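# Move wooden block from bench onto cart floor

## Task

Lift the wooden block from the bench and put it down lying flat on the cart's floor, at the end with the handle, next to the profiles; the drop flap must remain open, anything already in place must stay in place, and at the finish both grippers must be empty and away from the cart, with the robot upright, not leaning, and in contact with nothing.

## Robot and tools

ROBOT. A Rainbow Robotics RB-Y1 in a physics simulation. Its base rolls on two driven wheels plus two rear casters, so it can go forward, go back and turn, but never sideways. The base is 0.58 m wide, sticks out 0.10 m in front of the wheel axle and 0.57 m behind it, and a spin in place sweeps a 0.58 m radius. Above it sits a torso with four joints: squat (lowers a level chest), shift (hips forward), pitch (forward bow) and yaw (turns the upper body, left positive). There are two 7-joint arms, each ending in a parallel gripper, and a head that pans and tilts. The cameras are head_camera, left_wrist_camera and right_wrist_camera. Each wrist camera sits in a side-mounted case that can strike objects.

FRAMES. All positions are in metres. In the base frame the origin is on the floor halfway between the drive wheels, x points forward, y to the left and z up. The left_hand and right_hand readings give the point between that gripper's pads in this frame. The fingers extend along the hand's -z and close along its x. At long reach or under load these readings can be a little off. base_odometry counts wheel rotation from where the scene started, with heading in rad (left positive). Slip and bumps corrupt it.

move. This runs one action. Allowed shapes: base and/or joints (optionally with min_time_s or contact_limits); target alone or with min_time_s; or contact_limits alone. With no action it just reports state and images.
- base: one object {x_m_s, turn_rad_s, for_s}. These are velocities, not a pose. x_m_s is forward speed in m/s (magnitude 0.005 to 0.4, or 0; negative reverses). turn_rad_s is the turn rate to the left in rad/s (magnitude 0.02 to 1.509, or 0). for_s is 0.1 to 5 s. Any velocity left out counts as 0. The base ramps at 0.4 m/s² (turns 0.5 rad/s²), so it coasts a bit after for_s. Distance is roughly speed times for_s. If |x| + 0.27|turn| exceeds 0.4, both get scaled down.
- joints: one object keyed by joint name, holding absolute targets in rad (grippers in m of pad opening, 0 to 0.1). Ranges: torso_squat_rad 0..1.2, torso_shift_rad -0.3..0.6, torso_pitch_rad -0.2..1.4, torso_yaw_rad -1.5..1.5 (lift both arms outward at least 0.2 rad first). Shoulder pitch ±2.356, where negative swings the arm forward and up. left_shoulder_roll_rad 0..3.141 and right_shoulder_roll_rad -3.141..0, both lifting the arm outward. Shoulder yaw ±2.094. Elbow -2.617..0.01, where negative bends. Forearm roll ±3.141. Wrist pitch -1.57..1.919. Hand roll ±2.705. head_pan_rad ±0.523 and head_tilt_rad -0.35..1.57 (down is positive). Torso combos must also satisfy: squat+shift <= 1.52; squat-shift+pitch <= 1.57; shift+0.5pitch-0.4squat <= 0.7; shift+0.3pitch-0.5squat <= 0.39.
- target: an absolute hand pose for one side: side "left" or "right"; x, y, z in the base frame in m (-3 to 3); quat_wxyz given in the same form the hand lines print. It is solved into joint angles, so the hand moves along an arc. Split long moves into shorter steps. You cannot send a target while another move is still running.
- min_time_s: 0.1 to 8 s, the minimum duration for arm, head and torso motions.
- contact_limits: gripper current caps in mA (200 to 672.5), keyed left_gripper_m / right_gripper_m. A cap stays in force until changed. A lower cap grips more gently.
- cameras: a list of names, or ["all"], or [].
- blocking: false makes the call return after about 0.5 s while motion continues. A later move takes over only the parts it names.

RESULTS. The move line reads done or the worst status seen. For hand targets: reached (within 10 mm and 2°), short (with the distance), or refused (with a reason). Joint statuses are done, off_target (may still be pushing), not_followed (the collision check held the arm back), time_out, contact_stop (torso only), limit_stop_at_<name> (the body guard), torque_fault, or limit_stop_at_motor_heat. A stop on one joint stops its whole group (the torso, or one arm). A base status of done says how long the command was actually sent. wheel_motors_off=1 means the wheels cut out after stalling. lidar_m lists 12 sectors of 30° each, counter-clockwise from straight ahead, measured at 0.23 m height. Also reported: motor_effort for the wheels (rest is usually under 30), joint torques and external torques, wrist force and torque (uncalibrated), motor temperatures, and on_its_own. If a move is refused, or an uncommanded stop occurs, the rest of that reply's move, wait and finished_scene calls are skipped.

OTHER TOOLS. wait {seconds 0-10, cameras}. stop {cameras} brakes every running motion. zoom_image {camera, region [x0,y0,x1,y1] in pixels, at most 504x504} enlarges part of that camera's latest image. read_manual gives licence text only. finished_scene {scene: the current scene number} ends the scene for good, so call it only once the goal is met and holding.

GRASPING. To grip, command an opening at least 0.005 m narrower than the object. Off_target on a gripper is normal then. Each arm is rated for 3 kg. Keep heavy loads close to the body, since load far in front of the wheels can tip the robot.

AVOID. Do not let the arms collide or press on each other, including fingers, grippers and camera cases. About 0.5 rad of outward shoulder roll keeps the hands apart. Do not drive into furniture; the base keeps pushing and the upper body can snag and topple the robot. Avoid torque faults (a 10 s freeze) and overheating (stop at 80 °C), and avoid dropping, flinging, slamming or shoving objects. Release the block only once it is at rest on the floor. Then back the hands away from the cart and touch nothing.

Each tool is called after ">>>" in YAML: its name, and indented under it one key for each argument.

## Session

>>> move:

Scene clock: 0.00 s.
Joint torques (N m): no reading
External joint torques (N m): no reading
Motor temperatures (°C): left_arm=[30 28 32 36 34 33 38] | right_arm=[34 30 32 30 35 36 34]
Wrist force (N): no reading
Wrist torque (N m): no reading
Wrist force, peak (N): no reading
base_odometry: x=+0.000 y=+0.000 heading=+0.000
lidar_m: 0.75 1.03 1.57 4.58 1.52 1.08 1.02 1.07 1.44 3.60 1.10 0.78
base_status: not commanded
joint_positions: torso_squat_rad=+0.350 torso_shift_rad=+0.000 torso_pitch_rad=+0.000 torso_yaw_rad=+0.000 left_shoulder_pitch_rad=+0.037 left_shoulder_roll_rad=+0.004 left_shoulder_yaw_rad=-0.043 left_elbow_rad=-0.196 left_forearm_roll_rad=-0.014 left_wrist_pitch_rad=+0.002 left_hand_roll_rad=+0.027 left_gripper_m=+0.099 right_shoulder_pitch_rad=-0.040 right_shoulder_roll_rad=-0.021 right_shoulder_yaw_rad=-0.018 right_elbow_rad=-0.235 right_forearm_roll_rad=+0.049 right_wrist_pitch_rad=-0.014 right_hand_roll_rad=+0.035 right_gripper_m=+0.099 head_pan_rad=+0.000 head_tilt_rad=+0.400
joint_status: not commanded
wheel_motors_off: 0
motor_effort: left_wheel=+0 right_wheel=+0
chest: x=-0.2280 y=+0.0001 z=+1.2475 quat_wxyz=(+1.000, +0.000, +0.000, +0.000) (m; base frame)
left_hand: x=-0.1598 y=+0.2200 z=+0.5653 quat_wxyz=(+0.997, +0.000, -0.079, -0.009) (m; base frame)
right_hand: x=-0.0823 y=-0.2360 z=+0.5770 quat_wxyz=(+0.989, -0.016, -0.142, +0.041) (m; base frame)
pictures: head_camera, left_wrist_camera, right_wrist_camera
camera_calibration:
left_wrist_camera: T_world_to_cam=[[0.988724, 0.00955725, 0.149443, 0.0708295], [-0.0605519, -0.88722, 0.457355, -0.0439141], [0.13696, -0.461247, -0.876637, 0.69141], [0, 0, 0, 1]] pos_world=[-0.167385, 0.279272, 0.615616]
right_wrist_camera: T_world_to_cam=[[-0.945892, -0.11441, -0.303643, 0.0691098], [-0.245093, 0.865166, 0.437513, -0.0414065], [0.212646, 0.488261, -0.846394, 0.69334], [0, 0, 0, 1]] pos_world=[-0.0922137, -0.2948, 0.62594]

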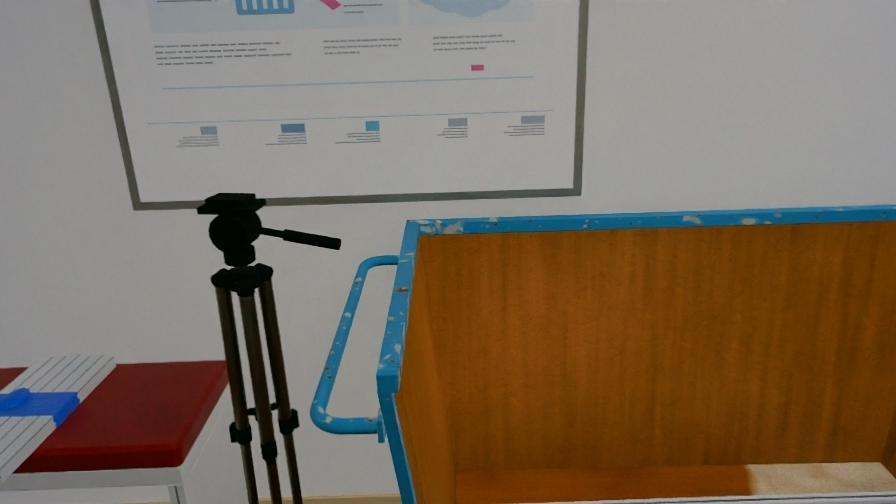

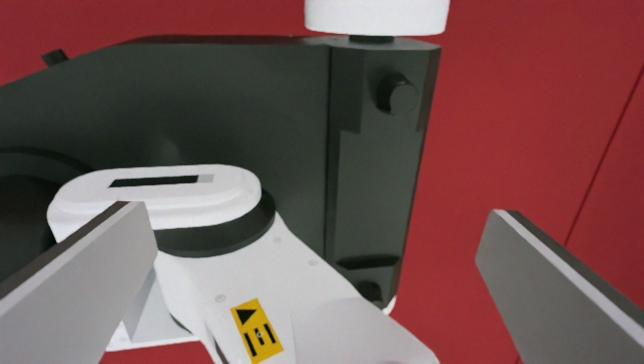

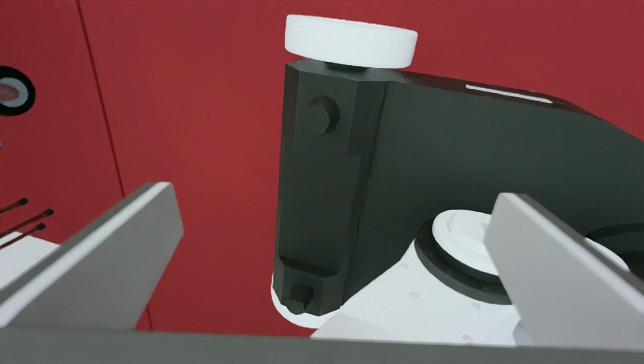

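>>> move:
  joints: {"head_tilt_rad": 0.85, "head_pan_rad": 0}
  cameras: ["head_camera"]

>>> move:
  joints: {"head_tilt_rad": 0.75, "head_pan_rad": 0.52}
  cameras: ["head_camera"]

>>> move:
  joints: {"head_tilt_rad": 0.75, "head_pan_rad": -0.52}
  cameras: ["head_camera"]

Scene clock: 1.90 s.
Joint torques (N m): left_arm=[-1.44 -0.65 0.35 -0.31 -0.05 -0.77 0.05] | right_arm=[-3.3 -0.66 -0.42 -1.48 0 -0.6 0]
External joint torques (N m): left_arm=[-0.06 -0.79 0.34 0.25 -0.06 -0.34 0.06] | right_arm=[0.3 0.45 -0.38 0.15 -0.06 -0.01 -0.01]
Wrist force (N): left_arm=[0.1 1.8 -7.4] | right_arm=[-2.5 1.1 -5.1]
Wrist torque (N m): left_arm=[-0.35 0.17 0.05] | right_arm=[-0.05 -0.09 -0.10]
Wrist force, peak (N): left_arm=[-0.7 1.3 -8.3] | right_arm=[-2.9 0.8 -5.4]
move: done
base_odometry: x=+0.000 y=+0.000 heading=+0.000
lidar_m: 0.74 1.03 1.56 4.56 1.52 1.08 1.02 1.07 1.45 3.61 1.10 0.78
base_status: not commanded
joint_positions: torso_squat_rad=+0.350 torso_shift_rad=+0.000 torso_pitch_rad=+0.000 torso_yaw_rad=+0.000 left_shoulder_pitch_rad=+0.037 left_shoulder_roll_rad=+0.004 left_shoulder_yaw_rad=-0.043 left_elbow_rad=-0.196 left_forearm_roll_rad=-0.014 left_wrist_pitch_rad=+0.002 left_hand_roll_rad=+0.027 left_gripper_m=+0.099 right_shoulder_pitch_rad=-0.040 right_shoulder_roll_rad=-0.021 right_shoulder_yaw_rad=-0.018 right_elbow_rad=-0.235 right_forearm_roll_rad=+0.049 right_wrist_pitch_rad=-0.014 right_hand_roll_rad=+0.035 right_gripper_m=+0.099 head_pan_rad=+0.000 head_tilt_rad=+0.850
joint_status: all done
wheel_motors_off: 0
motor_effort: left_wheel=+0(1) right_wheel=+1(2)
chest: x=-0.2280 y=+0.0001 z=+1.2475 quat_wxyz=(+1.000, +0.000, +0.000, +0.000) (m; base frame)
left_hand: x=-0.1598 y=+0.2200 z=+0.5653 quat_wxyz=(+0.997, +0.000, -0.079, -0.009) (m; base frame)
right_hand: x=-0.0823 y=-0.2360 z=+0.5770 quat_wxyz=(+0.989, -0.016, -0.142, +0.041) (m; base frame)
pictures: head_camera
camera_calibration:
head_camera: T_world_to_cam=[[-0.00598885, -0.999504, -0.0309109, 0.0427237], [-0.712307, 0.0259593, -0.701388, 0.920231], [0.701843, 0.0178175, -0.712109, 1.12053], [0, 0, 0, 1]] pos_world=[-0.130693, -0.00115112, 1.4447]

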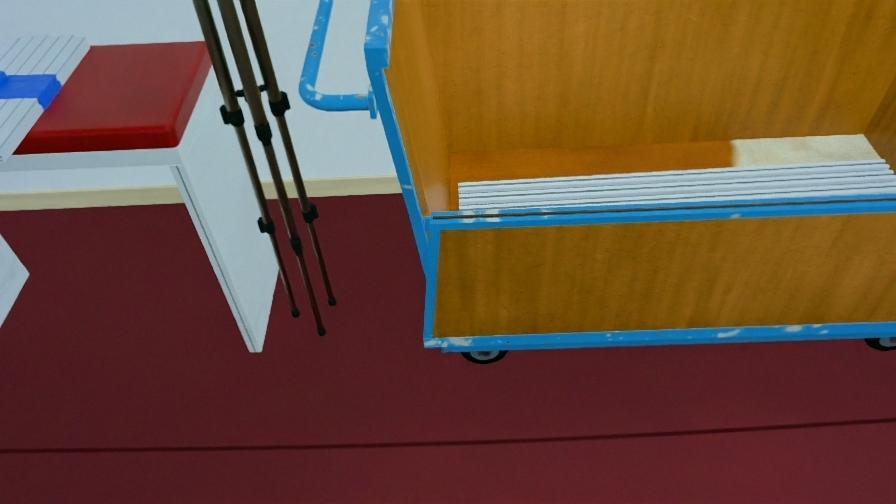

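Scene clock: 2.90 s.
Joint torques (N m): left_arm=[-1.79 -0.89 0.62 -0.45 -0.13 -0.69 0.03] | right_arm=[-3.62 -0.72 -0.56 -1.36 -0.06 -0.55 -0.01]
External joint torques (N m): left_arm=[-0.41 -1.04 0.61 0.11 -0.13 -0.27 0.04] | right_arm=[-0.02 0.4 -0.52 0.27 -0.12 0.05 -0.02]
Wrist force (N): left_arm=[0.7 1.5 -7.7] | right_arm=[-2.5 0.6 -4.7]
Wrist torque (N m): left_arm=[-0.32 0.28 0.04] | right_arm=[-0.06 -0.08 -0.07]
Wrist force, peak (N): left_arm=[0.3 1.8 -8.1] | right_arm=[-2.9 1.1 -5.5]
move: done
base_odometry: x=+0.000 y=+0.000 heading=+0.000
lidar_m: 0.74 1.03 1.56 4.58 1.52 1.07 1.02 1.08 1.43 3.61 1.10 0.77
base_status: not commanded
joint_positions: torso_squat_rad=+0.350 torso_shift_rad=+0.000 torso_pitch_rad=+0.000 torso_yaw_rad=+0.000 left_shoulder_pitch_rad=+0.037 left_shoulder_roll_rad=+0.004 left_shoulder_yaw_rad=-0.043 left_elbow_rad=-0.196 left_forearm_roll_rad=-0.014 left_wrist_pitch_rad=+0.002 left_hand_roll_rad=+0.027 left_gripper_m=+0.099 right_shoulder_pitch_rad=-0.040 right_shoulder_roll_rad=-0.021 right_shoulder_yaw_rad=-0.018 right_elbow_rad=-0.235 right_forearm_roll_rad=+0.049 right_wrist_pitch_rad=-0.014 right_hand_roll_rad=+0.035 right_gripper_m=+0.099 head_pan_rad=+0.520 head_tilt_rad=+0.750
joint_status: all done
wheel_motors_off: 0
motor_effort: left_wheel=+0(1) right_wheel=+1(1)
chest: x=-0.2280 y=+0.0001 z=+1.2475 quat_wxyz=(+1.000, +0.000, +0.000, +0.000) (m; base frame)
left_hand: x=-0.1598 y=+0.2200 z=+0.5653 quat_wxyz=(+0.997, +0.000, -0.079, -0.009) (m; base frame)
right_hand: x=-0.0823 y=-0.2360 z=+0.5770 quat_wxyz=(+0.989, -0.016, -0.142, +0.041) (m; base frame)
pictures: head_camera
camera_calibration:
head_camera: T_world_to_cam=[[0.49413, -0.868821, -0.0313873, 0.146358], [-0.567293, -0.294862, -0.768918, 1.04785], [0.658797, 0.397752, -0.638577, 1.00522], [0, 0, 0, 1]] pos_world=[-0.140114, 0.0363043, 1.45221]

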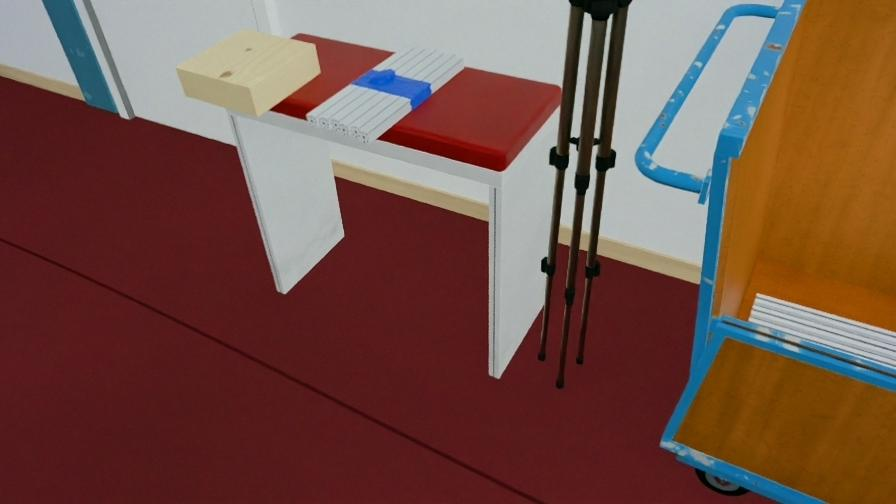

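Scene clock: 4.27 s.
Joint torques (N m): left_arm=[-1.79 -0.72 0.42 -0.45 -0.2 -0.59 0.04] | right_arm=[-3.16 -0.61 -0.61 -1.34 -0.09 -0.56 -0.09]
External joint torques (N m): left_arm=[-0.41 -0.87 0.4 0.11 -0.21 -0.17 0.05] | right_arm=[0.44 0.51 -0.57 0.29 -0.15 0.04 -0.1]
Wrist force (N): left_arm=[0.0 1.1 -7.5] | right_arm=[-3.1 0.8 -4.8]
Wrist torque (N m): left_arm=[-0.28 0.12 0.11] | right_arm=[-0.03 -0.17 -0.10]
Wrist force, peak (N): left_arm=[-0.5 1.3 -8.1] | right_arm=[-2.9 1.6 -5.1]
move: done
base_odometry: x=+0.000 y=+0.000 heading=+0.000
lidar_m: 0.74 1.04 1.57 4.58 1.52 1.09 1.02 1.07 1.43 3.61 1.10 0.78
base_status: not commanded
joint_positions: torso_squat_rad=+0.350 torso_shift_rad=+0.000 torso_pitch_rad=+0.000 torso_yaw_rad=+0.000 left_shoulder_pitch_rad=+0.037 left_shoulder_roll_rad=+0.004 left_shoulder_yaw_rad=-0.043 left_elbow_rad=-0.196 left_forearm_roll_rad=-0.014 left_wrist_pitch_rad=+0.002 left_hand_roll_rad=+0.027 left_gripper_m=+0.099 right_shoulder_pitch_rad=-0.040 right_shoulder_roll_rad=-0.021 right_shoulder_yaw_rad=-0.018 right_elbow_rad=-0.235 right_forearm_roll_rad=+0.049 right_wrist_pitch_rad=-0.014 right_hand_roll_rad=+0.035 right_gripper_m=+0.099 head_pan_rad=-0.520 head_tilt_rad=+0.750
joint_status: all done
wheel_motors_off: 0
motor_effort: left_wheel=+0(1) right_wheel=+0(2)
chest: x=-0.2280 y=+0.0001 z=+1.2475 quat_wxyz=(+1.000, +0.000, +0.000, +0.000) (m; base frame)
left_hand: x=-0.1598 y=+0.2200 z=+0.5653 quat_wxyz=(+0.997, +0.000, -0.079, -0.009) (m; base frame)
right_hand: x=-0.0823 y=-0.2360 z=+0.5770 quat_wxyz=(+0.989, -0.016, -0.142, +0.041) (m; base frame)
pictures: head_camera
camera_calibration:
head_camera: T_world_to_cam=[[-0.499147, -0.865949, -0.0313793, -0.0582701], [-0.541357, 0.339914, -0.769019, 1.05324], [0.676598, -0.366867, -0.638455, 1.0088], [0, 0, 0, 1]] pos_world=[-0.141457, -0.0383757, 1.45221]

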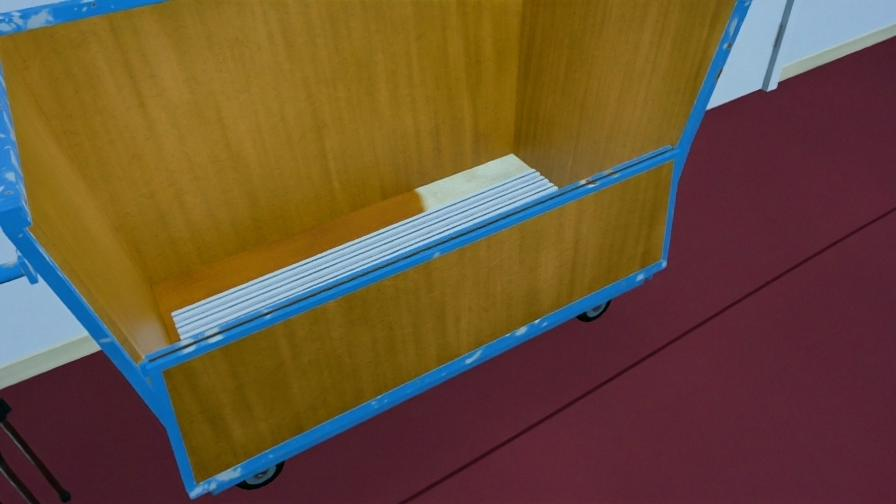

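>>> move:
  base: {"turn_rad_s": 0.8, "for_s": 1.9667}
  joints: {"head_pan_rad": 0, "head_tilt_rad": 0.75}

>>> move:
  base: {"x_m_s": 0.38, "for_s": 3.2}

>>> move:
  base: {"turn_rad_s": -0.8, "for_s": 1.9667}
  cameras: ["head_camera"]

Scene clock: 22.97 s.
Joint torques (N m): left_arm=[-1.86 -0.71 0.75 -0.39 -0.06 -0.69 -0.15] | right_arm=[-3.2 -0.46 -0.82 -1.31 -0.12 -0.56 0.08]
External joint torques (N m): left_arm=[-0.48 -0.87 0.74 0.16 -0.06 -0.27 -0.15] | right_arm=[0.4 0.66 -0.77 0.32 -0.18 0.04 0.07]
Wrist force (N): left_arm=[-0.4 1.3 -7.1] | right_arm=[-2.7 0.9 -5.4]
Wrist torque (N m): left_arm=[-0.26 0.14 0.12] | right_arm=[-0.08 -0.12 -0.09]
Wrist force, peak (N): left_arm=[0.1 1.4 -8.5] | right_arm=[-2.7 1.6 -5.5]
move: done
base_odometry: x=+0.000 y=+0.000 heading=+1.573
lidar_m: 4.38 1.49 1.08 1.01 1.06 1.43 3.72 1.11 0.80 0.75 1.03 1.57
base_status: done (sent for 1.97 of 1.97 s)
joint_positions: torso_squat_rad=+0.350 torso_shift_rad=+0.000 torso_pitch_rad=+0.000 torso_yaw_rad=+0.000 left_shoulder_pitch_rad=+0.037 left_shoulder_roll_rad=+0.004 left_shoulder_yaw_rad=-0.043 left_elbow_rad=-0.196 left_forearm_roll_rad=-0.014 left_wrist_pitch_rad=+0.002 left_hand_roll_rad=+0.027 left_gripper_m=+0.099 right_shoulder_pitch_rad=-0.040 right_shoulder_roll_rad=-0.021 right_shoulder_yaw_rad=-0.018 right_elbow_rad=-0.235 right_forearm_roll_rad=+0.049 right_wrist_pitch_rad=-0.014 right_hand_roll_rad=+0.035 right_gripper_m=+0.099 head_pan_rad=+0.000 head_tilt_rad=+0.750
joint_status: all done
wheel_motors_off: 0
motor_effort: left_wheel=+6(33) right_wheel=+21(51)
chest: x=-0.2280 y=+0.0001 z=+1.2475 quat_wxyz=(+1.000, +0.000, +0.000, +0.000) (m; base frame)
left_hand: x=-0.1598 y=+0.2200 z=+0.5653 quat_wxyz=(+0.997, +0.000, -0.079, -0.009) (m; base frame)
right_hand: x=-0.0823 y=-0.2360 z=+0.5770 quat_wxyz=(+0.989, -0.016, -0.142, +0.041) (m; base frame)
camera_calibration:
head_camera: T_world_to_cam=[[-0.00287247, -0.999504, -0.0313571, 0.0439108], [-0.638739, 0.0259608, -0.768985, 1.03319], [0.769418, 0.0178201, -0.638497, 1.02793], [0, 0, 0, 1]] pos_world=[-0.130844, -0.00125112, 1.45221]
left_wrist_camera: T_world_to_cam=[[0.988724, 0.00955725, 0.149443, 0.0708295], [-0.0605519, -0.88722, 0.457355, -0.0439141], [0.13696, -0.461247, -0.876637, 0.69141], [0, 0, 0, 1]] pos_world=[-0.167385, 0.279272, 0.615616]
right_wrist_camera: T_world_to_cam=[[-0.945892, -0.11441, -0.303643, 0.0691098], [-0.245093, 0.865166, 0.437513, -0.0414065], [0.212646, 0.488261, -0.846394, 0.69334], [0, 0, 0, 1]] pos_world=[-0.0922137, -0.2948, 0.62594]

Scene clock: 27.47 s.
Joint torques (N m): left_arm=[-1.29 -0.74 1.02 -0.48 -0.08 -0.61 -0.01] | right_arm=[-3.32 -0.71 -0.54 -1.26 0.02 -0.53 -0.02]
External joint torques (N m): left_arm=[0.09 -0.89 1.01 0.08 -0.08 -0.19 -0.01] | right_arm=[0.27 0.41 -0.5 0.37 -0.04 0.06 -0.04]
Wrist force (N): left_arm=[0.3 1.2 -7.0] | right_arm=[-2.5 1.1 -4.4]
Wrist torque (N m): left_arm=[-0.31 0.17 0.08] | right_arm=[-0.12 -0.08 -0.11]
Wrist force, peak (N): left_arm=[-0.1 1.9 -8.3] | right_arm=[-3.3 0.7 -5.2]
move: done
base_odometry: x=-0.003 y=+1.216 heading=+1.574
lidar_m: 4.37 1.52 1.09 1.04 1.08 1.47 3.85 1.37 1.13 0.91 1.53 2.05
base_status: done (sent for 3.2 of 3.2 s)
joint_positions: torso_squat_rad=+0.350 torso_shift_rad=+0.000 torso_pitch_rad=+0.000 torso_yaw_rad=+0.000 left_shoulder_pitch_rad=+0.037 left_shoulder_roll_rad=+0.004 left_shoulder_yaw_rad=-0.043 left_elbow_rad=-0.196 left_forearm_roll_rad=-0.014 left_wrist_pitch_rad=+0.002 left_hand_roll_rad=+0.027 left_gripper_m=+0.099 right_shoulder_pitch_rad=-0.040 right_shoulder_roll_rad=-0.021 right_shoulder_yaw_rad=-0.018 right_elbow_rad=-0.235 right_forearm_roll_rad=+0.049 right_wrist_pitch_rad=-0.014 right_hand_roll_rad=+0.035 right_gripper_m=+0.099 head_pan_rad=+0.000 head_tilt_rad=+0.750
joint_status: not commanded
wheel_motors_off: 0
motor_effort: left_wheel=+17(48) right_wheel=-16(47)
chest: x=-0.2279 y=+0.0001 z=+1.2475 quat_wxyz=(+1.000, +0.000, +0.000, +0.000) (m; base frame)
left_hand: x=-0.1597 y=+0.2200 z=+0.5653 quat_wxyz=(+0.997, +0.000, -0.079, -0.009) (m; base frame)
right_hand: x=-0.0823 y=-0.2360 z=+0.5770 quat_wxyz=(+0.989, -0.016, -0.142, +0.041) (m; base frame)
camera_calibration:
head_camera: T_world_to_cam=[[-0.00287676, -0.999504, -0.0313571, 0.0439105], [-0.638848, 0.025961, -0.768895, 1.03311], [0.769328, 0.0178205, -0.638606, 1.028], [0, 0, 0, 1]] pos_world=[-0.130744, -0.00125113, 1.45221]
left_wrist_camera: T_world_to_cam=[[0.988731, 0.00942352, 0.149403, 0.0707941], [-0.0606515, -0.887219, 0.457345, -0.0439192], [0.136863, -0.461253, -0.876649, 0.69139], [0, 0, 0, 1]] pos_world=[-0.167286, 0.279273, 0.615616]
right_wrist_camera: T_world_to_cam=[[-0.945869, -0.114492, -0.303683, 0.0692079], [-0.245182, 0.865155, 0.437484, -0.0413747], [0.212645, 0.48826, -0.846395, 0.693319], [0, 0, 0, 1]] pos_world=[-0.0921134, -0.294801, 0.62594]

Scene clock: 31.40 s.
Joint torques (N m): left_arm=[-1.4 -0.68 0.74 -0.61 0.06 -0.7 0.03] | right_arm=[-3.05 -0.71 -0.55 -1.32 -0.03 -0.55 -0.01]
External joint torques (N m): left_arm=[-0.02 -0.83 0.73 -0.05 0.06 -0.28 0.04] | right_arm=[0.55 0.41 -0.51 0.31 -0.09 0.04 -0.02]
Wrist force (N): left_arm=[0.0 1.1 -7.0] | right_arm=[-2.5 0.9 -4.9]
Wrist torque (N m): left_arm=[-0.26 0.13 0.12] | right_arm=[-0.05 -0.11 -0.11]
Wrist force, peak (N): left_arm=[-0.4 1.8 -8.2] | right_arm=[-2.6 1.3 -5.4]
move: done
base_odometry: x=-0.004 y=+1.216 heading=+0.001
lidar_m: 0.89 1.53 2.03 4.39 1.53 1.10 1.05 1.09 1.47 3.68 1.33 1.11
base_status: done (sent for 1.97 of 1.97 s)
joint_positions: torso_squat_rad=+0.350 torso_shift_rad=+0.000 torso_pitch_rad=+0.000 torso_yaw_rad=+0.000 left_shoulder_pitch_rad=+0.037 left_shoulder_roll_rad=+0.004 left_shoulder_yaw_rad=-0.043 left_elbow_rad=-0.196 left_forearm_roll_rad=-0.014 left_wrist_pitch_rad=+0.002 left_hand_roll_rad=+0.027 left_gripper_m=+0.099 right_shoulder_pitch_rad=-0.040 right_shoulder_roll_rad=-0.021 right_shoulder_yaw_rad=-0.018 right_elbow_rad=-0.235 right_forearm_roll_rad=+0.049 right_wrist_pitch_rad=-0.014 right_hand_roll_rad=+0.035 right_gripper_m=+0.099 head_pan_rad=+0.000 head_tilt_rad=+0.750
joint_status: not commanded
wheel_motors_off: 0
motor_effort: left_wheel=+22(46) right_wheel=+2(50)
chest: x=-0.2280 y=+0.0001 z=+1.2475 quat_wxyz=(+1.000, +0.000, +0.000, +0.000) (m; base frame)
left_hand: x=-0.1597 y=+0.2200 z=+0.5653 quat_wxyz=(+0.997, +0.000, -0.079, -0.009) (m; base frame)
right_hand: x=-0.0823 y=-0.2359 z=+0.5770 quat_wxyz=(+0.989, -0.016, -0.142, +0.041) (m; base frame)
pictures: head_camera
camera_calibration:
head_camera: T_world_to_cam=[[-0.00294064, -0.999502, -0.0314301, 0.0440082], [-0.638799, 0.0260591, -0.768932, 1.0331], [0.769368, 0.0178164, -0.638557, 1.02801], [0, 0, 0, 1]] pos_world=[-0.130844, -0.00125082, 1.45221]

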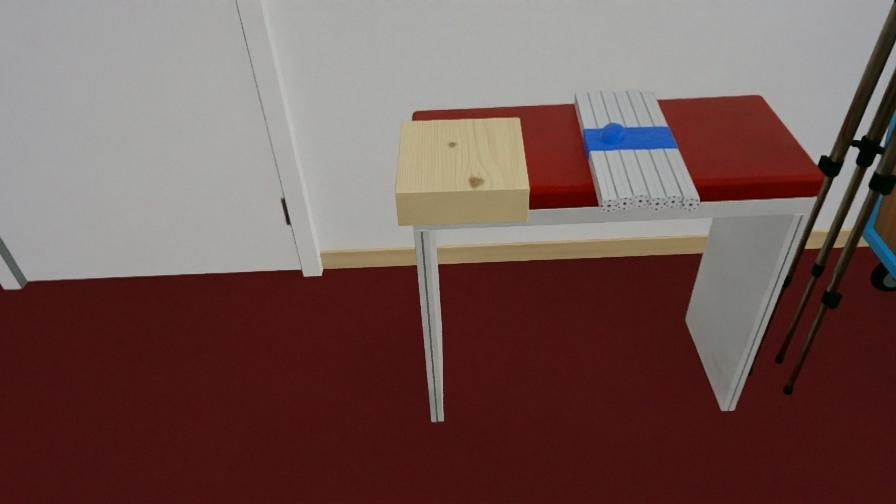

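>>> zoom_image:
  camera: "head_camera"
  region: [370, 80, 620, 250]

Scaled by 2.016 from the camera's 896x504 image, which has a finer 1280x720 frame.

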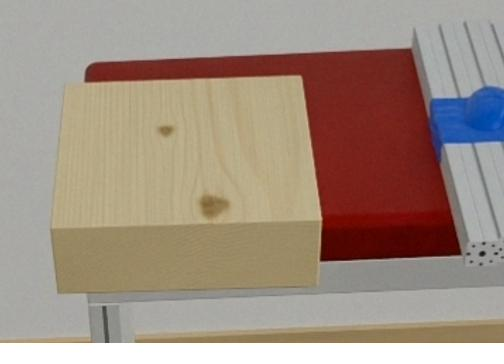

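>>> move:
  joints: {"head_tilt_rad": 0.6, "head_pan_rad": -0.52}
  cameras: ["head_camera"]

Scene clock: 56.70 s.
Joint torques (N m): left_arm=[-1.43 -0.66 0.42 -0.52 -0.14 -0.68 0.05] | right_arm=[-3.2 -0.77 -0.6 -1.22 -0.09 -0.55 -0.02]
External joint torques (N m): left_arm=[-0.05 -0.81 0.41 0.04 -0.14 -0.26 0.06] | right_arm=[0.4 0.35 -0.55 0.41 -0.15 0.05 -0.03]
Wrist force (N): left_arm=[-0.3 1.6 -7.6] | right_arm=[-2.7 0.8 -4.9]
Wrist torque (N m): left_arm=[-0.37 0.06 0.06] | right_arm=[-0.06 -0.13 -0.07]
Wrist force, peak (N): left_arm=[-0.4 1.5 -8.5] | right_arm=[-3.2 1.1 -5.3]
move: done
base_odometry: x=-0.004 y=+1.216 heading=+0.001
lidar_m: 0.90 1.54 2.03 4.38 1.55 1.09 1.04 1.09 1.47 3.68 1.34 1.11
base_status: not commanded
joint_positions: torso_squat_rad=+0.350 torso_shift_rad=+0.000 torso_pitch_rad=+0.000 torso_yaw_rad=+0.000 left_shoulder_pitch_rad=+0.037 left_shoulder_roll_rad=+0.004 left_shoulder_yaw_rad=-0.043 left_elbow_rad=-0.196 left_forearm_roll_rad=-0.014 left_wrist_pitch_rad=+0.002 left_hand_roll_rad=+0.027 left_gripper_m=+0.099 right_shoulder_pitch_rad=-0.040 right_shoulder_roll_rad=-0.021 right_shoulder_yaw_rad=-0.018 right_elbow_rad=-0.235 right_forearm_roll_rad=+0.049 right_wrist_pitch_rad=-0.014 right_hand_roll_rad=+0.035 right_gripper_m=+0.099 head_pan_rad=-0.520 head_tilt_rad=+0.600
joint_status: all done
wheel_motors_off: 0
motor_effort: left_wheel=+22(23) right_wheel=+5(5)
chest: x=-0.2280 y=+0.0001 z=+1.2475 quat_wxyz=(+1.000, +0.000, +0.000, +0.000) (m; base frame)
left_hand: x=-0.1597 y=+0.2200 z=+0.5653 quat_wxyz=(+0.997, +0.000, -0.079, -0.009) (m; base frame)
right_hand: x=-0.0823 y=-0.2359 z=+0.5770 quat_wxyz=(+0.989, -0.016, -0.142, +0.041) (m; base frame)
pictures: head_camera
camera_calibration:
head_camera: T_world_to_cam=[[-0.494983, -0.868333, -0.031453, -0.0573141], [-0.435522, 0.279262, -0.855765, 1.20063], [0.751873, -0.40989, -0.516408, 0.847567], [0, 0, 0, 1]] pos_world=[-0.142731, -0.0376484, 1.46335]

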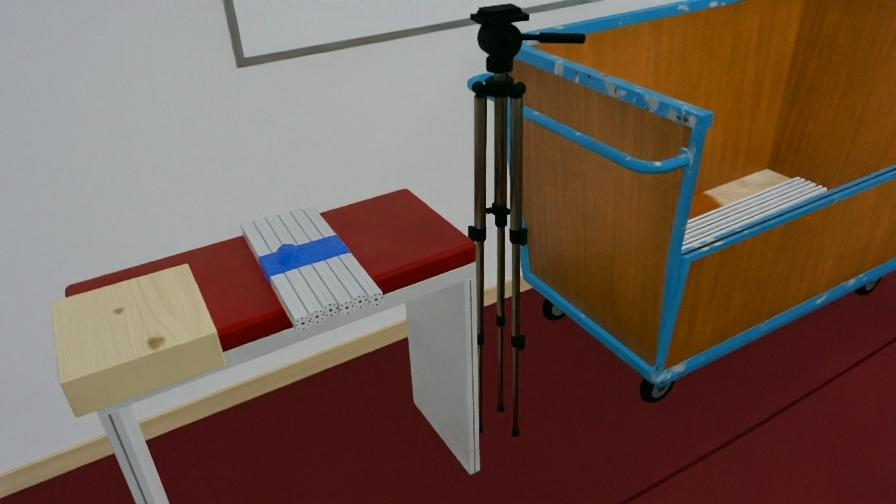

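>>> zoom_image:
  camera: "head_camera"
  region: [640, 140, 896, 290]

Scaled by 1.969 from the camera's 896x504 image, which has a finer 1280x720 frame.

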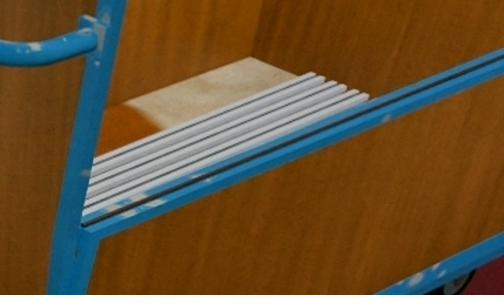

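>>> move:
  base: {"turn_rad_s": -0.8, "for_s": 1.9667}
  joints: {"torso_squat_rad": 0.1, "torso_pitch_rad": 0.2, "head_pan_rad": 0, "head_tilt_rad": 0.9}

>>> move:
  base: {"x_m_s": 0.38, "for_s": 3.5}

>>> move:
  base: {"turn_rad_s": 0.8, "for_s": 1.9667}

>>> move:
  base: {"x_m_s": 0.3, "for_s": 1.2}
  cameras: ["head_camera"]

Scene clock: 71.70 s.
Joint torques (N m): left_arm=[3.25 -0.83 0.8 1.75 -0.11 -0.24 -0.1] | right_arm=[2.57 -0.61 -0.61 1 0.03 -0.23 0.02]
External joint torques (N m): left_arm=[-0.84 -1.04 0.77 0.14 -0.11 -0.21 -0.1] | right_arm=[0.73 0.42 -0.48 0.59 0.01 0 0.01]
Wrist force (N): left_arm=[0.9 0.8 -7.2] | right_arm=[-1.5 0.9 -4.7]
Wrist torque (N m): left_arm=[-0.23 0.17 0.05] | right_arm=[-0.10 -0.07 -0.08]
Wrist force, peak (N): left_arm=[1.0 1.2 -8.7] | right_arm=[-3.3 0.9 -5.5]
move: done
base_odometry: x=-0.004 y=+1.216 heading=-1.571
lidar_m: 3.52 1.35 1.12 0.90 1.53 2.03 4.38 1.57 1.12 1.06 1.08 1.42
base_status: done (sent for 1.97 of 1.97 s)
joint_positions: torso_squat_rad=+0.100 torso_shift_rad=+0.000 torso_pitch_rad=+0.200 torso_yaw_rad=+0.000 left_shoulder_pitch_rad=+0.037 left_shoulder_roll_rad=+0.004 left_shoulder_yaw_rad=-0.043 left_elbow_rad=-0.196 left_forearm_roll_rad=-0.014 left_wrist_pitch_rad=+0.002 left_hand_roll_rad=+0.027 left_gripper_m=+0.099 right_shoulder_pitch_rad=-0.040 right_shoulder_roll_rad=-0.021 right_shoulder_yaw_rad=-0.018 right_elbow_rad=-0.235 right_forearm_roll_rad=+0.049 right_wrist_pitch_rad=-0.014 right_hand_roll_rad=+0.035 right_gripper_m=+0.099 head_pan_rad=+0.000 head_tilt_rad=+0.900
joint_status: all done
wheel_motors_off: 0
motor_effort: left_wheel=+22(44) right_wheel=+5(11)
chest: x=-0.1665 y=+0.0001 z=+1.2803 quat_wxyz=(+0.995, +0.000, +0.100, +0.000) (m; base frame)
left_hand: x=-0.2353 y=+0.2200 z=+0.5981 quat_wxyz=(+1.000, -0.001, +0.021, -0.009) (m; base frame)
right_hand: x=-0.1569 y=-0.2359 z=+0.5942 quat_wxyz=(+0.998, -0.012, -0.043, +0.042) (m; base frame)
camera_calibration:
head_camera: T_world_to_cam=[[-0.0135407, -0.999502, -0.0285197, 0.0396736], [-0.863728, 0.026062, -0.503285, 0.701626], [0.503777, 0.0178184, -0.86365, 1.26941], [0, 0, 0, 1]] pos_world=[-0.0329468, -0.00125082, 1.45057]
left_wrist_camera: T_world_to_cam=[[0.998701, 0.00950024, -0.0500625, 0.26226], [0.0315119, -0.887221, 0.460267, -0.0435974], [-0.0400439, -0.461247, -0.886368, 0.694736], [0, 0, 0, 1]] pos_world=[-0.232726, 0.279273, 0.648987]
right_wrist_camera: T_world_to_cam=[[-0.987347, -0.114437, -0.109769, -0.117912], [-0.153358, 0.865165, 0.477463, -0.0765381], [0.0403293, 0.488256, -0.871768, 0.711769], [0, 0, 0, 1]] pos_world=[-0.156863, -0.294801, 0.644099]

Scene clock: 76.47 s.
Joint torques (N m): left_arm=[4.11 -0.62 0.67 1.56 -0.06 -0.3 -0.07] | right_arm=[2.39 -0.57 -0.67 0.99 -0.1 -0.17 0.03]
External joint torques (N m): left_arm=[0.02 -0.84 0.65 -0.04 -0.06 -0.27 -0.07] | right_arm=[0.56 0.46 -0.54 0.57 -0.11 0.05 0.03]
Wrist force (N): left_arm=[1.0 1.0 -7.0] | right_arm=[-1.4 1.2 -5.4]
Wrist torque (N m): left_arm=[-0.29 0.18 0.08] | right_arm=[-0.10 -0.05 -0.09]
Wrist force, peak (N): left_arm=[0.9 1.0 -8.8] | right_arm=[-1.5 1.4 -5.6]
move: done
base_odometry: x=-0.005 y=-0.114 heading=-1.571
lidar_m: 3.35 1.18 0.83 0.78 0.82 1.68 4.73 1.50 1.06 0.99 1.03 1.34
base_status: done (sent for 3.5 of 3.5 s)
joint_positions: torso_squat_rad=+0.100 torso_shift_rad=+0.000 torso_pitch_rad=+0.200 torso_yaw_rad=+0.000 left_shoulder_pitch_rad=+0.037 left_shoulder_roll_rad=+0.004 left_shoulder_yaw_rad=-0.043 left_elbow_rad=-0.196 left_forearm_roll_rad=-0.014 left_wrist_pitch_rad=+0.002 left_hand_roll_rad=+0.027 left_gripper_m=+0.099 right_shoulder_pitch_rad=-0.040 right_shoulder_roll_rad=-0.021 right_shoulder_yaw_rad=-0.018 right_elbow_rad=-0.235 right_forearm_roll_rad=+0.049 right_wrist_pitch_rad=-0.014 right_hand_roll_rad=+0.035 right_gripper_m=+0.099 head_pan_rad=+0.000 head_tilt_rad=+0.900
joint_status: not commanded
wheel_motors_off: 0
motor_effort: left_wheel=+1(48) right_wheel=-1(47)
chest: x=-0.1665 y=+0.0001 z=+1.2803 quat_wxyz=(+0.995, +0.000, +0.100, +0.000) (m; base frame)
left_hand: x=-0.2351 y=+0.2200 z=+0.5981 quat_wxyz=(+1.000, -0.001, +0.021, -0.009) (m; base frame)
right_hand: x=-0.1569 y=-0.2359 z=+0.5942 quat_wxyz=(+0.998, -0.012, -0.043, +0.042) (m; base frame)
camera_calibration:
head_camera: T_world_to_cam=[[-0.0135407, -0.999502, -0.0285197, 0.0396736], [-0.863728, 0.026062, -0.503285, 0.701626], [0.503777, 0.0178184, -0.86365, 1.26941], [0, 0, 0, 1]] pos_world=[-0.0329468, -0.00125082, 1.45057]
left_wrist_camera: T_world_to_cam=[[0.998704, 0.00941211, -0.0500156, 0.262055], [0.0314121, -0.887222, 0.460272, -0.0436297], [-0.0400428, -0.461247, -0.886368, 0.694744], [0, 0, 0, 1]] pos_world=[-0.232526, 0.279273, 0.648987]
right_wrist_camera: T_world_to_cam=[[-0.987347, -0.114432, -0.109779, -0.117904], [-0.153362, 0.865123, 0.477538, -0.0766003], [0.0403269, 0.488332, -0.871726, 0.711763], [0, 0, 0, 1]] pos_world=[-0.156863, -0.2948, 0.644099]

Scene clock: 80.37 s.
Joint torques (N m): left_arm=[3.74 -0.62 0.67 1.77 -0.07 -0.24 -0.04] | right_arm=[2.38 -0.61 -0.66 1.14 -0.06 -0.07 -0.12]
External joint torques (N m): left_arm=[-0.35 -0.84 0.65 0.16 -0.07 -0.21 -0.05] | right_arm=[0.55 0.41 -0.53 0.73 -0.07 0.16 -0.13]
Wrist force (N): left_arm=[0.8 1.1 -7.7] | right_arm=[-1.4 0.8 -5.1]
Wrist torque (N m): left_arm=[-0.25 0.16 0.06] | right_arm=[-0.05 -0.05 -0.09]
Wrist force, peak (N): left_arm=[1.6 1.6 -8.6] | right_arm=[-1.7 1.6 -5.4]
move: done
base_odometry: x=-0.005 y=-0.114 heading=+0.002
lidar_m: 0.79 0.82 1.69 4.39 1.46 1.04 0.99 1.04 1.37 3.45 1.15 0.83
base_status: done (sent for 1.97 of 1.97 s)
joint_positions: torso_squat_rad=+0.100 torso_shift_rad=+0.000 torso_pitch_rad=+0.200 torso_yaw_rad=+0.000 left_shoulder_pitch_rad=+0.037 left_shoulder_roll_rad=+0.004 left_shoulder_yaw_rad=-0.043 left_elbow_rad=-0.196 left_forearm_roll_rad=-0.014 left_wrist_pitch_rad=+0.002 left_hand_roll_rad=+0.027 left_gripper_m=+0.099 right_shoulder_pitch_rad=-0.040 right_shoulder_roll_rad=-0.021 right_shoulder_yaw_rad=-0.018 right_elbow_rad=-0.235 right_forearm_roll_rad=+0.049 right_wrist_pitch_rad=-0.014 right_hand_roll_rad=+0.035 right_gripper_m=+0.099 head_pan_rad=+0.000 head_tilt_rad=+0.900
joint_status: not commanded
wheel_motors_off: 0
motor_effort: left_wheel=+5(47) right_wheel=+20(46)
chest: x=-0.1665 y=+0.0001 z=+1.2803 quat_wxyz=(+0.995, +0.000, +0.100, +0.000) (m; base frame)
left_hand: x=-0.2352 y=+0.2200 z=+0.5981 quat_wxyz=(+1.000, -0.001, +0.021, -0.009) (m; base frame)
right_hand: x=-0.1569 y=-0.2359 z=+0.5942 quat_wxyz=(+0.998, -0.012, -0.043, +0.042) (m; base frame)
camera_calibration:
head_camera: T_world_to_cam=[[-0.0135407, -0.999502, -0.0285197, 0.0396736], [-0.863728, 0.026062, -0.503285, 0.701626], [0.503777, 0.0178184, -0.86365, 1.26941], [0, 0, 0, 1]] pos_world=[-0.0329468, -0.00125082, 1.45057]
left_wrist_camera: T_world_to_cam=[[0.998704, 0.00941211, -0.0500156, 0.262155], [0.0314121, -0.887222, 0.460272, -0.0436266], [-0.0400428, -0.461247, -0.886368, 0.69474], [0, 0, 0, 1]] pos_world=[-0.232626, 0.279273, 0.648987]
right_wrist_camera: T_world_to_cam=[[-0.987347, -0.114432, -0.109779, -0.117904], [-0.153362, 0.865123, 0.477538, -0.0766003], [0.0403269, 0.488332, -0.871726, 0.711763], [0, 0, 0, 1]] pos_world=[-0.156863, -0.2948, 0.644099]

Scene clock: 82.63 s.
Joint torques (N m): left_arm=[4.01 -0.67 0.82 1.59 -0.03 -0.22 0.03] | right_arm=[2.73 -0.49 -0.51 1 -0.11 -0.14 0.09]
External joint torques (N m): left_arm=[-0.08 -0.9 0.8 -0.02 -0.03 -0.19 0.02] | right_arm=[0.89 0.53 -0.38 0.58 -0.12 0.08 0.08]
Wrist force (N): left_arm=[1.1 1.4 -7.9] | right_arm=[-1.6 1.2 -4.6]
Wrist torque (N m): left_arm=[-0.33 0.22 0.07] | right_arm=[-0.09 -0.05 -0.07]
Wrist force, peak (N): left_arm=[1.2 1.2 -8.5] | right_arm=[-1.9 1.7 -5.3]
move: done
base_odometry: x=+0.355 y=-0.113 heading=+0.002
lidar_m: 0.43 0.43 0.88 4.29 1.98 1.42 1.34 1.41 1.88 4.72 0.63 0.45
base_status: done (sent for 1.2 of 1.2 s)
joint_positions: torso_squat_rad=+0.100 torso_shift_rad=+0.000 torso_pitch_rad=+0.200 torso_yaw_rad=+0.000 left_shoulder_pitch_rad=+0.037 left_shoulder_roll_rad=+0.004 left_shoulder_yaw_rad=-0.043 left_elbow_rad=-0.196 left_forearm_roll_rad=-0.014 left_wrist_pitch_rad=+0.002 left_hand_roll_rad=+0.027 left_gripper_m=+0.099 right_shoulder_pitch_rad=-0.040 right_shoulder_roll_rad=-0.021 right_shoulder_yaw_rad=-0.018 right_elbow_rad=-0.235 right_forearm_roll_rad=+0.049 right_wrist_pitch_rad=-0.014 right_hand_roll_rad=+0.035 right_gripper_m=+0.099 head_pan_rad=+0.000 head_tilt_rad=+0.900
joint_status: not commanded
wheel_motors_off: 0
motor_effort: left_wheel=+11(47) right_wheel=-10(47)
chest: x=-0.1665 y=+0.0001 z=+1.2803 quat_wxyz=(+0.995, +0.000, +0.100, +0.000) (m; base frame)
left_hand: x=-0.2351 y=+0.2200 z=+0.5981 quat_wxyz=(+1.000, -0.001, +0.021, -0.009) (m; base frame)
right_hand: x=-0.1569 y=-0.2359 z=+0.5942 quat_wxyz=(+0.998, -0.012, -0.043, +0.042) (m; base frame)
pictures: head_camera
camera_calibration:
head_camera: T_world_to_cam=[[-0.0135407, -0.999502, -0.0285197, 0.0396736], [-0.863728, 0.026062, -0.503285, 0.701626], [0.503777, 0.0178184, -0.86365, 1.26941], [0, 0, 0, 1]] pos_world=[-0.0329468, -0.00125082, 1.45057]

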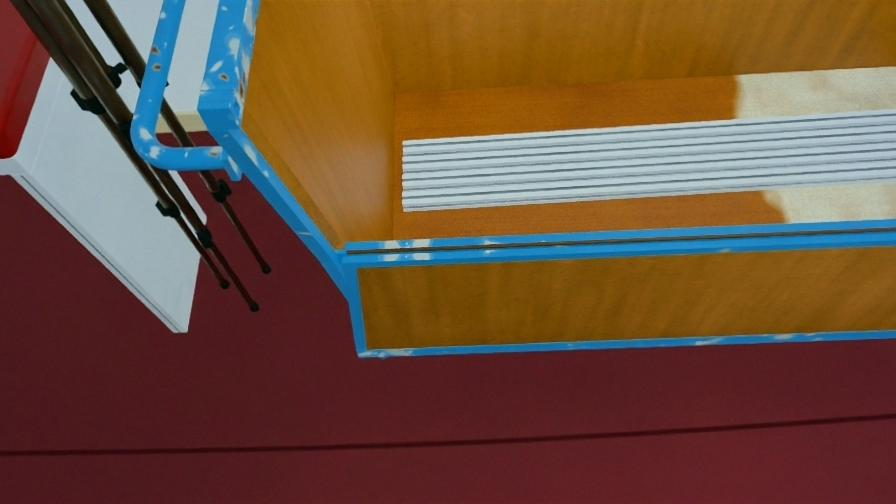

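>>> move:
  base: {"x_m_s": -0.3, "for_s": 1.2}

>>> move:
  base: {"turn_rad_s": 0.8, "for_s": 1.9667}

>>> move:
  base: {"x_m_s": 0.38, "for_s": 3.75}
  joints: {"torso_squat_rad": 0.8, "torso_pitch_rad": 0.3, "head_tilt_rad": 0.5}

>>> move:
  base: {"turn_rad_s": -0.8, "for_s": 1.9667}
  cameras: ["head_camera"]

>>> move:
  target: {"side": "right", "x": 0.30, "y": -0.1, "z": 0.80, "quat_wxyz": [0.7071, 0, -0.7071, 0]}
  min_time_s: 2
  cameras: ["head_camera", "right_wrist_camera"]

Scene clock: 107.37 s.
Joint torques (N m): left_arm=[3.21 -0.69 0.8 1.74 0.02 -0.29 0] | right_arm=[1.87 -0.24 -0.28 0.83 0.01 -0.17 -0.02]
External joint torques (N m): left_arm=[-0.88 -0.9 0.78 0.13 0.02 -0.26 0] | right_arm=[0.03 0.79 -0.15 0.41 -0.01 0.05 -0.02]
Wrist force (N): left_arm=[1.4 1.4 -8.6] | right_arm=[-1.7 0.9 -4.6]
Wrist torque (N m): left_arm=[-0.29 0.23 0.07] | right_arm=[-0.07 -0.08 -0.09]
Wrist force, peak (N): left_arm=[1.4 1.3 -8.7] | right_arm=[-1.5 1.1 -5.6]
move: done
base_odometry: x=-0.005 y=-0.114 heading=+0.004
lidar_m: 0.78 0.83 1.69 4.32 1.44 1.03 0.97 1.03 1.38 3.50 1.16 0.82
base_status: done (sent for 1.2 of 1.2 s)
joint_positions: torso_squat_rad=+0.100 torso_shift_rad=+0.000 torso_pitch_rad=+0.200 torso_yaw_rad=+0.000 left_shoulder_pitch_rad=+0.037 left_shoulder_roll_rad=+0.004 left_shoulder_yaw_rad=-0.043 left_elbow_rad=-0.196 left_forearm_roll_rad=-0.014 left_wrist_pitch_rad=+0.002 left_hand_roll_rad=+0.027 left_gripper_m=+0.099 right_shoulder_pitch_rad=-0.040 right_shoulder_roll_rad=-0.021 right_shoulder_yaw_rad=-0.018 right_elbow_rad=-0.235 right_forearm_roll_rad=+0.049 right_wrist_pitch_rad=-0.014 right_hand_roll_rad=+0.035 right_gripper_m=+0.099 head_pan_rad=+0.000 head_tilt_rad=+0.900
joint_status: not commanded
wheel_motors_off: 0
motor_effort: left_wheel=+20(53) right_wheel=-20(32)
chest: x=-0.1666 y=+0.0001 z=+1.2803 quat_wxyz=(+0.995, +0.000, +0.100, +0.000) (m; base frame)
left_hand: x=-0.2352 y=+0.2200 z=+0.5981 quat_wxyz=(+1.000, -0.001, +0.021, -0.009) (m; base frame)
right_hand: x=-0.1570 y=-0.2360 z=+0.5942 quat_wxyz=(+0.998, -0.012, -0.043, +0.042) (m; base frame)
camera_calibration:
head_camera: T_world_to_cam=[[-0.0135369, -0.999501, -0.0285231, 0.0396772], [-0.863659, 0.0260628, -0.503402, 0.701712], [0.503895, 0.0178197, -0.863581, 1.26936], [0, 0, 0, 1]] pos_world=[-0.0330469, -0.00125082, 1.45057]
left_wrist_camera: T_world_to_cam=[[0.998701, 0.00950024, -0.0500625, 0.26226], [0.0315119, -0.887221, 0.460267, -0.0435974], [-0.0400439, -0.461247, -0.886368, 0.694736], [0, 0, 0, 1]] pos_world=[-0.232726, 0.279273, 0.648987]
right_wrist_camera: T_world_to_cam=[[-0.987362, -0.114351, -0.109723, -0.118017], [-0.153261, 0.865176, 0.477474, -0.0765425], [0.0403301, 0.488256, -0.871768, 0.711773], [0, 0, 0, 1]] pos_world=[-0.156963, -0.2948, 0.644099]

Scene clock: 111.27 s.
Joint torques (N m): left_arm=[3.4 -0.88 0.55 1.51 -0.12 -0.18 0.01] | right_arm=[2.01 -0.2 -0.94 0.66 -0.07 -0.14 -0.06]
External joint torques (N m): left_arm=[-0.69 -1.1 0.53 -0.09 -0.12 -0.16 0.01] | right_arm=[0.17 0.82 -0.81 0.24 -0.09 0.08 -0.07]
Wrist force (N): left_arm=[1.9 1.3 -7.7] | right_arm=[-1.9 0.3 -5.2]
Wrist torque (N m): left_arm=[-0.30 0.30 0.09] | right_arm=[0.00 -0.10 -0.07]
Wrist force, peak (N): left_arm=[1.0 1.2 -8.8] | right_arm=[-1.7 0.6 -5.8]
move: done
base_odometry: x=-0.005 y=-0.114 heading=+1.577
lidar_m: 4.11 1.44 1.03 0.98 1.01 1.37 3.63 1.17 0.85 0.81 1.16 1.68
base_status: done (sent for 1.97 of 1.97 s)
joint_positions: torso_squat_rad=+0.100 torso_shift_rad=+0.000 torso_pitch_rad=+0.200 torso_yaw_rad=+0.000 left_shoulder_pitch_rad=+0.037 left_shoulder_roll_rad=+0.004 left_shoulder_yaw_rad=-0.043 left_elbow_rad=-0.196 left_forearm_roll_rad=-0.014 left_wrist_pitch_rad=+0.002 left_hand_roll_rad=+0.027 left_gripper_m=+0.099 right_shoulder_pitch_rad=-0.040 right_shoulder_roll_rad=-0.021 right_shoulder_yaw_rad=-0.018 right_elbow_rad=-0.235 right_forearm_roll_rad=+0.049 right_wrist_pitch_rad=-0.014 right_hand_roll_rad=+0.035 right_gripper_m=+0.099 head_pan_rad=+0.000 head_tilt_rad=+0.900
joint_status: not commanded
wheel_motors_off: 0
motor_effort: left_wheel=+8(49) right_wheel=+18(55)
chest: x=-0.1666 y=+0.0001 z=+1.2803 quat_wxyz=(+0.995, +0.000, +0.100, +0.000) (m; base frame)
left_hand: x=-0.2352 y=+0.2200 z=+0.5981 quat_wxyz=(+1.000, -0.001, +0.021, -0.009) (m; base frame)
right_hand: x=-0.1570 y=-0.2360 z=+0.5942 quat_wxyz=(+0.998, -0.012, -0.043, +0.042) (m; base frame)
camera_calibration:
head_camera: T_world_to_cam=[[-0.0135333, -0.999502, -0.0285211, 0.0396744], [-0.863659, 0.0260587, -0.503402, 0.701713], [0.503895, 0.0178198, -0.863581, 1.26936], [0, 0, 0, 1]] pos_world=[-0.0330469, -0.00125083, 1.45057]
left_wrist_camera: T_world_to_cam=[[0.998701, 0.00950024, -0.0500625, 0.26226], [0.0315119, -0.887221, 0.460267, -0.0435974], [-0.0400439, -0.461247, -0.886368, 0.694736], [0, 0, 0, 1]] pos_world=[-0.232726, 0.279273, 0.648987]
right_wrist_camera: T_world_to_cam=[[-0.987362, -0.114351, -0.109723, -0.118017], [-0.153261, 0.865176, 0.477474, -0.0765425], [0.0403301, 0.488256, -0.871768, 0.711773], [0, 0, 0, 1]] pos_world=[-0.156963, -0.2948, 0.644099]

Scene clock: 116.40 s.
Joint torques (N m): left_arm=[6.34 -0.86 0.73 2.59 0 -0.05 -0.05] | right_arm=[5.19 -0.13 -0.74 1.99 -0.17 -0.03 -0.09]
External joint torques (N m): left_arm=[-0.45 -1.11 0.7 -0.08 0 -0.22 -0.05] | right_arm=[0.64 0.84 -0.57 0.55 -0.17 0 -0.09]
Wrist force (N): left_arm=[1.3 1.0 -7.9] | right_arm=[-0.6 1.3 -5.2]
Wrist torque (N m): left_arm=[-0.23 0.18 0.05] | right_arm=[-0.14 0.03 -0.09]
Wrist force, peak (N): left_arm=[1.5 1.1 -8.5] | right_arm=[-0.9 0.9 -5.9]
move: done
base_odometry: x=-0.015 y=+1.317 heading=+1.578
lidar_m: 4.21 1.46 1.05 1.01 1.03 1.41 3.74 1.47 1.21 0.95 1.56 2.14
base_status: done (sent for 3.77 of 3.77 s)
joint_positions: torso_squat_rad=+0.800 torso_shift_rad=+0.000 torso_pitch_rad=+0.300 torso_yaw_rad=+0.000 left_shoulder_pitch_rad=+0.037 left_shoulder_roll_rad=+0.004 left_shoulder_yaw_rad=-0.043 left_elbow_rad=-0.196 left_forearm_roll_rad=-0.014 left_wrist_pitch_rad=+0.002 left_hand_roll_rad=+0.027 left_gripper_m=+0.099 right_shoulder_pitch_rad=-0.040 right_shoulder_roll_rad=-0.021 right_shoulder_yaw_rad=-0.018 right_elbow_rad=-0.235 right_forearm_roll_rad=+0.049 right_wrist_pitch_rad=-0.014 right_hand_roll_rad=+0.035 right_gripper_m=+0.099 head_pan_rad=+0.000 head_tilt_rad=+0.500
joint_status: all done
wheel_motors_off: 0
motor_effort: left_wheel=+16(46) right_wheel=-16(47)
chest: x=-0.1365 y=+0.0001 z=+1.0638 quat_wxyz=(+0.989, +0.000, +0.149, +0.000) (m; base frame)
left_hand: x=-0.2730 y=+0.2200 z=+0.3919 quat_wxyz=(+0.997, -0.002, +0.071, -0.009) (m; base frame)
right_hand: x=-0.1955 y=-0.2360 z=+0.3802 quat_wxyz=(+0.999, -0.010, +0.007, +0.043) (m; base frame)
camera_calibration:
head_camera: T_world_to_cam=[[-0.00443799, -0.999504, -0.0311733, 0.0377784], [-0.676446, 0.0259595, -0.736035, 0.932367], [0.736479, 0.0178205, -0.676226, 0.830896], [0, 0, 0, 1]] pos_world=[0.0189264, -0.00125113, 1.24931]
left_wrist_camera: T_world_to_cam=[[0.98872, 0.00945724, -0.149477, 0.325859], [0.0772477, -0.887225, 0.454824, 0.067117], [-0.128318, -0.46124, -0.877948, 0.483059], [0, 0, 0, 1]] pos_world=[-0.265382, 0.279273, 0.442283]
right_wrist_camera: T_world_to_cam=[[-0.993375, -0.11443, -0.0105844, -0.21842], [-0.104886, 0.86516, 0.490405, 0.0242452], [-0.0469599, 0.488266, -0.87143, 0.509621], [0, 0, 0, 1]] pos_world=[-0.190498, -0.2948, 0.429897]

Scene clock: 120.30 s.
Joint torques (N m): left_arm=[6.3 -0.54 0.92 2.63 -0.16 0.05 -0.13] | right_arm=[5.19 -0.16 -0.46 2.32 -0.22 -0.02 0.02]
External joint torques (N m): left_arm=[-0.48 -0.79 0.89 -0.03 -0.16 -0.12 -0.14] | right_arm=[0.65 0.81 -0.28 0.88 -0.21 0.01 0.02]
Wrist force (N): left_arm=[1.8 1.7 -7.6] | right_arm=[-1.1 1.1 -5.2]
Wrist torque (N m): left_arm=[-0.34 0.27 0.07] | right_arm=[-0.10 -0.03 -0.08]
Wrist force, peak (N): left_arm=[1.7 1.5 -8.6] | right_arm=[-0.7 1.0 -5.8]
move: done
base_odometry: x=-0.015 y=+1.317 heading=+0.006
lidar_m: 0.94 1.56 2.09 4.28 1.48 1.05 0.99 1.05 1.41 3.55 1.44 1.21
base_status: done (sent for 1.97 of 1.97 s)
joint_positions: torso_squat_rad=+0.800 torso_shift_rad=+0.000 torso_pitch_rad=+0.300 torso_yaw_rad=+0.000 left_shoulder_pitch_rad=+0.037 left_shoulder_roll_rad=+0.004 left_shoulder_yaw_rad=-0.043 left_elbow_rad=-0.196 left_forearm_roll_rad=-0.014 left_wrist_pitch_rad=+0.002 left_hand_roll_rad=+0.027 left_gripper_m=+0.099 right_shoulder_pitch_rad=-0.040 right_shoulder_roll_rad=-0.021 right_shoulder_yaw_rad=-0.018 right_elbow_rad=-0.235 right_forearm_roll_rad=+0.049 right_wrist_pitch_rad=-0.014 right_hand_roll_rad=+0.035 right_gripper_m=+0.099 head_pan_rad=+0.000 head_tilt_rad=+0.500
joint_status: not commanded
wheel_motors_off: 0
motor_effort: left_wheel=+21(42) right_wheel=+1(46)
chest: x=-0.1365 y=+0.0001 z=+1.0638 quat_wxyz=(+0.989, +0.000, +0.149, +0.000) (m; base frame)
left_hand: x=-0.2730 y=+0.2200 z=+0.3919 quat_wxyz=(+0.997, -0.002, +0.071, -0.009) (m; base frame)
right_hand: x=-0.1955 y=-0.2360 z=+0.3802 quat_wxyz=(+0.999, -0.010, +0.007, +0.043) (m; base frame)
pictures: head_camera
camera_calibration:
head_camera: T_world_to_cam=[[-0.0045067, -0.999502, -0.0312457, 0.0378705], [-0.676447, 0.0260593, -0.73603, 0.932362], [0.736478, 0.017819, -0.676227, 0.830897], [0, 0, 0, 1]] pos_world=[0.0189263, -0.00125083, 1.24931]

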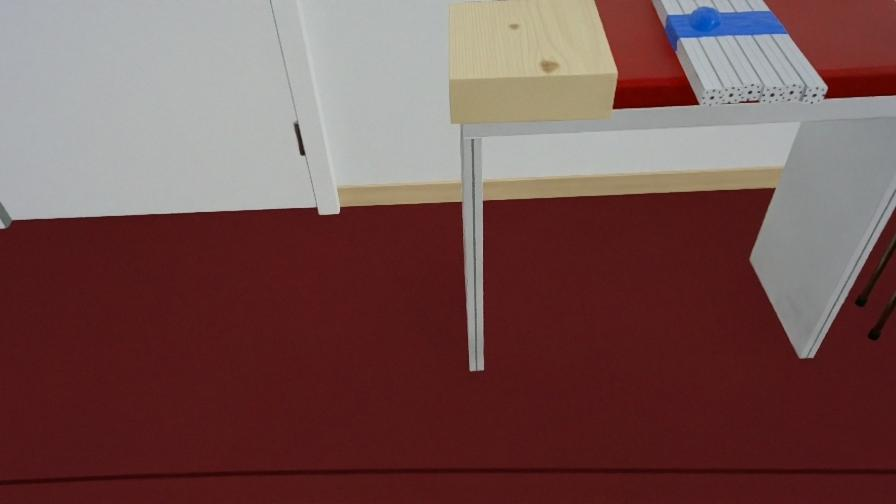

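Scene clock: 122.63 s.
Joint torques (N m): left_arm=[6.11 -0.73 0.9 2.7 0 -0.05 0.07] | right_arm=[-5.97 5 0.87 -10.21 0.95 -0.73 -0.32]
External joint torques (N m): left_arm=[-0.68 -0.98 0.87 0.04 0.01 -0.22 0.06] | right_arm=[-0.02 1.45 -0.09 -0.54 0.02 -0.09 -0.37]
Wrist force (N): left_arm=[1.3 1.6 -7.6] | right_arm=[-7.2 0.9 1.3]
Wrist torque (N m): left_arm=[-0.33 0.21 0.08] | right_arm=[-0.16 -0.39 -0.11]
Wrist force, peak (N): left_arm=[1.5 1.3 -8.5] | right_arm=[-7.6 0.7 0.9]
move: done
base_odometry: x=-0.015 y=+1.317 heading=+0.006
lidar_m: 0.94 1.55 2.11 4.28 1.48 1.05 1.01 1.06 1.40 3.54 1.45 1.21
base_status: not commanded
joint_positions: torso_squat_rad=+0.800 torso_shift_rad=+0.000 torso_pitch_rad=+0.300 torso_yaw_rad=+0.000 left_shoulder_pitch_rad=+0.037 left_shoulder_roll_rad=+0.004 left_shoulder_yaw_rad=-0.043 left_elbow_rad=-0.196 left_forearm_roll_rad=-0.014 left_wrist_pitch_rad=+0.002 left_hand_roll_rad=+0.027 left_gripper_m=+0.099 right_shoulder_pitch_rad=-0.046 right_shoulder_roll_rad=+0.000 right_shoulder_yaw_rad=+0.410 right_elbow_rad=-1.661 right_forearm_roll_rad=-1.153 right_wrist_pitch_rad=-0.450 right_hand_roll_rad=+1.228 right_gripper_m=+0.099 head_pan_rad=+0.000 head_tilt_rad=+0.500
joint_status: all done
wheel_motors_off: 0
motor_effort: left_wheel=+21(22) right_wheel=+1(4)
chest: x=-0.1365 y=+0.0001 z=+1.0638 quat_wxyz=(+0.989, +0.000, +0.149, +0.000) (m; base frame)
left_hand: x=-0.2730 y=+0.2200 z=+0.3919 quat_wxyz=(+0.997, -0.002, +0.071, -0.009) (m; base frame)
right_hand: x=+0.3000 y=-0.1000 z=+0.7998 quat_wxyz=(+0.706, +0.001, -0.708, +0.001) (m; base frame)
right_hand_status: reached (checked arc, planned for 2.0 s): 0 mm and 0.2 deg off.
pictures: head_camera, right_wrist_camera
camera_calibration:
head_camera: T_world_to_cam=[[-0.00443799, -0.999504, -0.0311733, 0.0377784], [-0.676446, 0.0259595, -0.736035, 0.932367], [0.736479, 0.0178205, -0.676226, 0.830896], [0, 0, 0, 1]] pos_world=[0.0189264, -0.00125113, 1.24931]
right_wrist_camera: T_world_to_cam=[[0.0294723, -0.0287671, -0.999152, 0.786169], [-0.508512, 0.860136, -0.0397644, 0.297486], [0.86055, 0.509253, 0.0107217, -0.143607], [0, 0, 0, 1]] pos_world=[0.251686, -0.16013, 0.798871]

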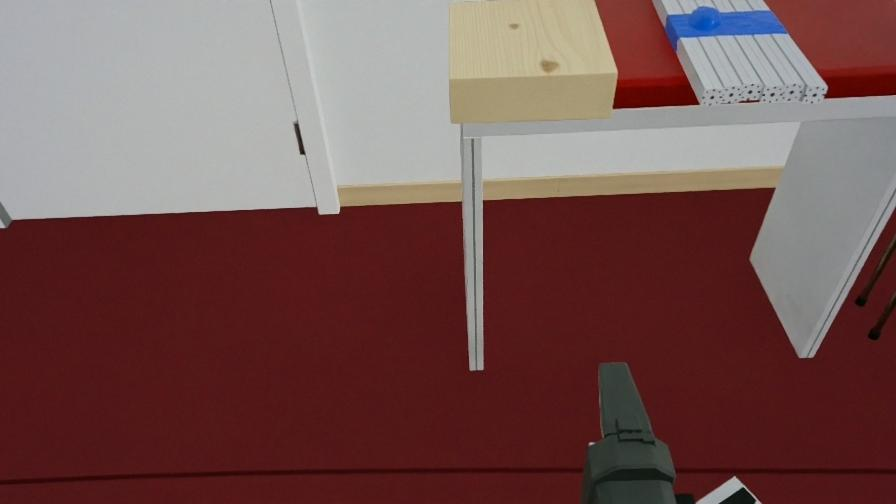

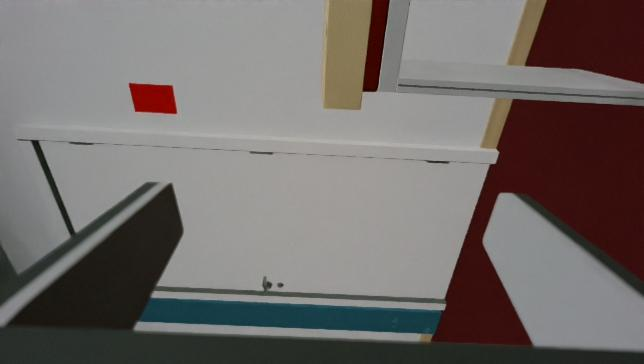

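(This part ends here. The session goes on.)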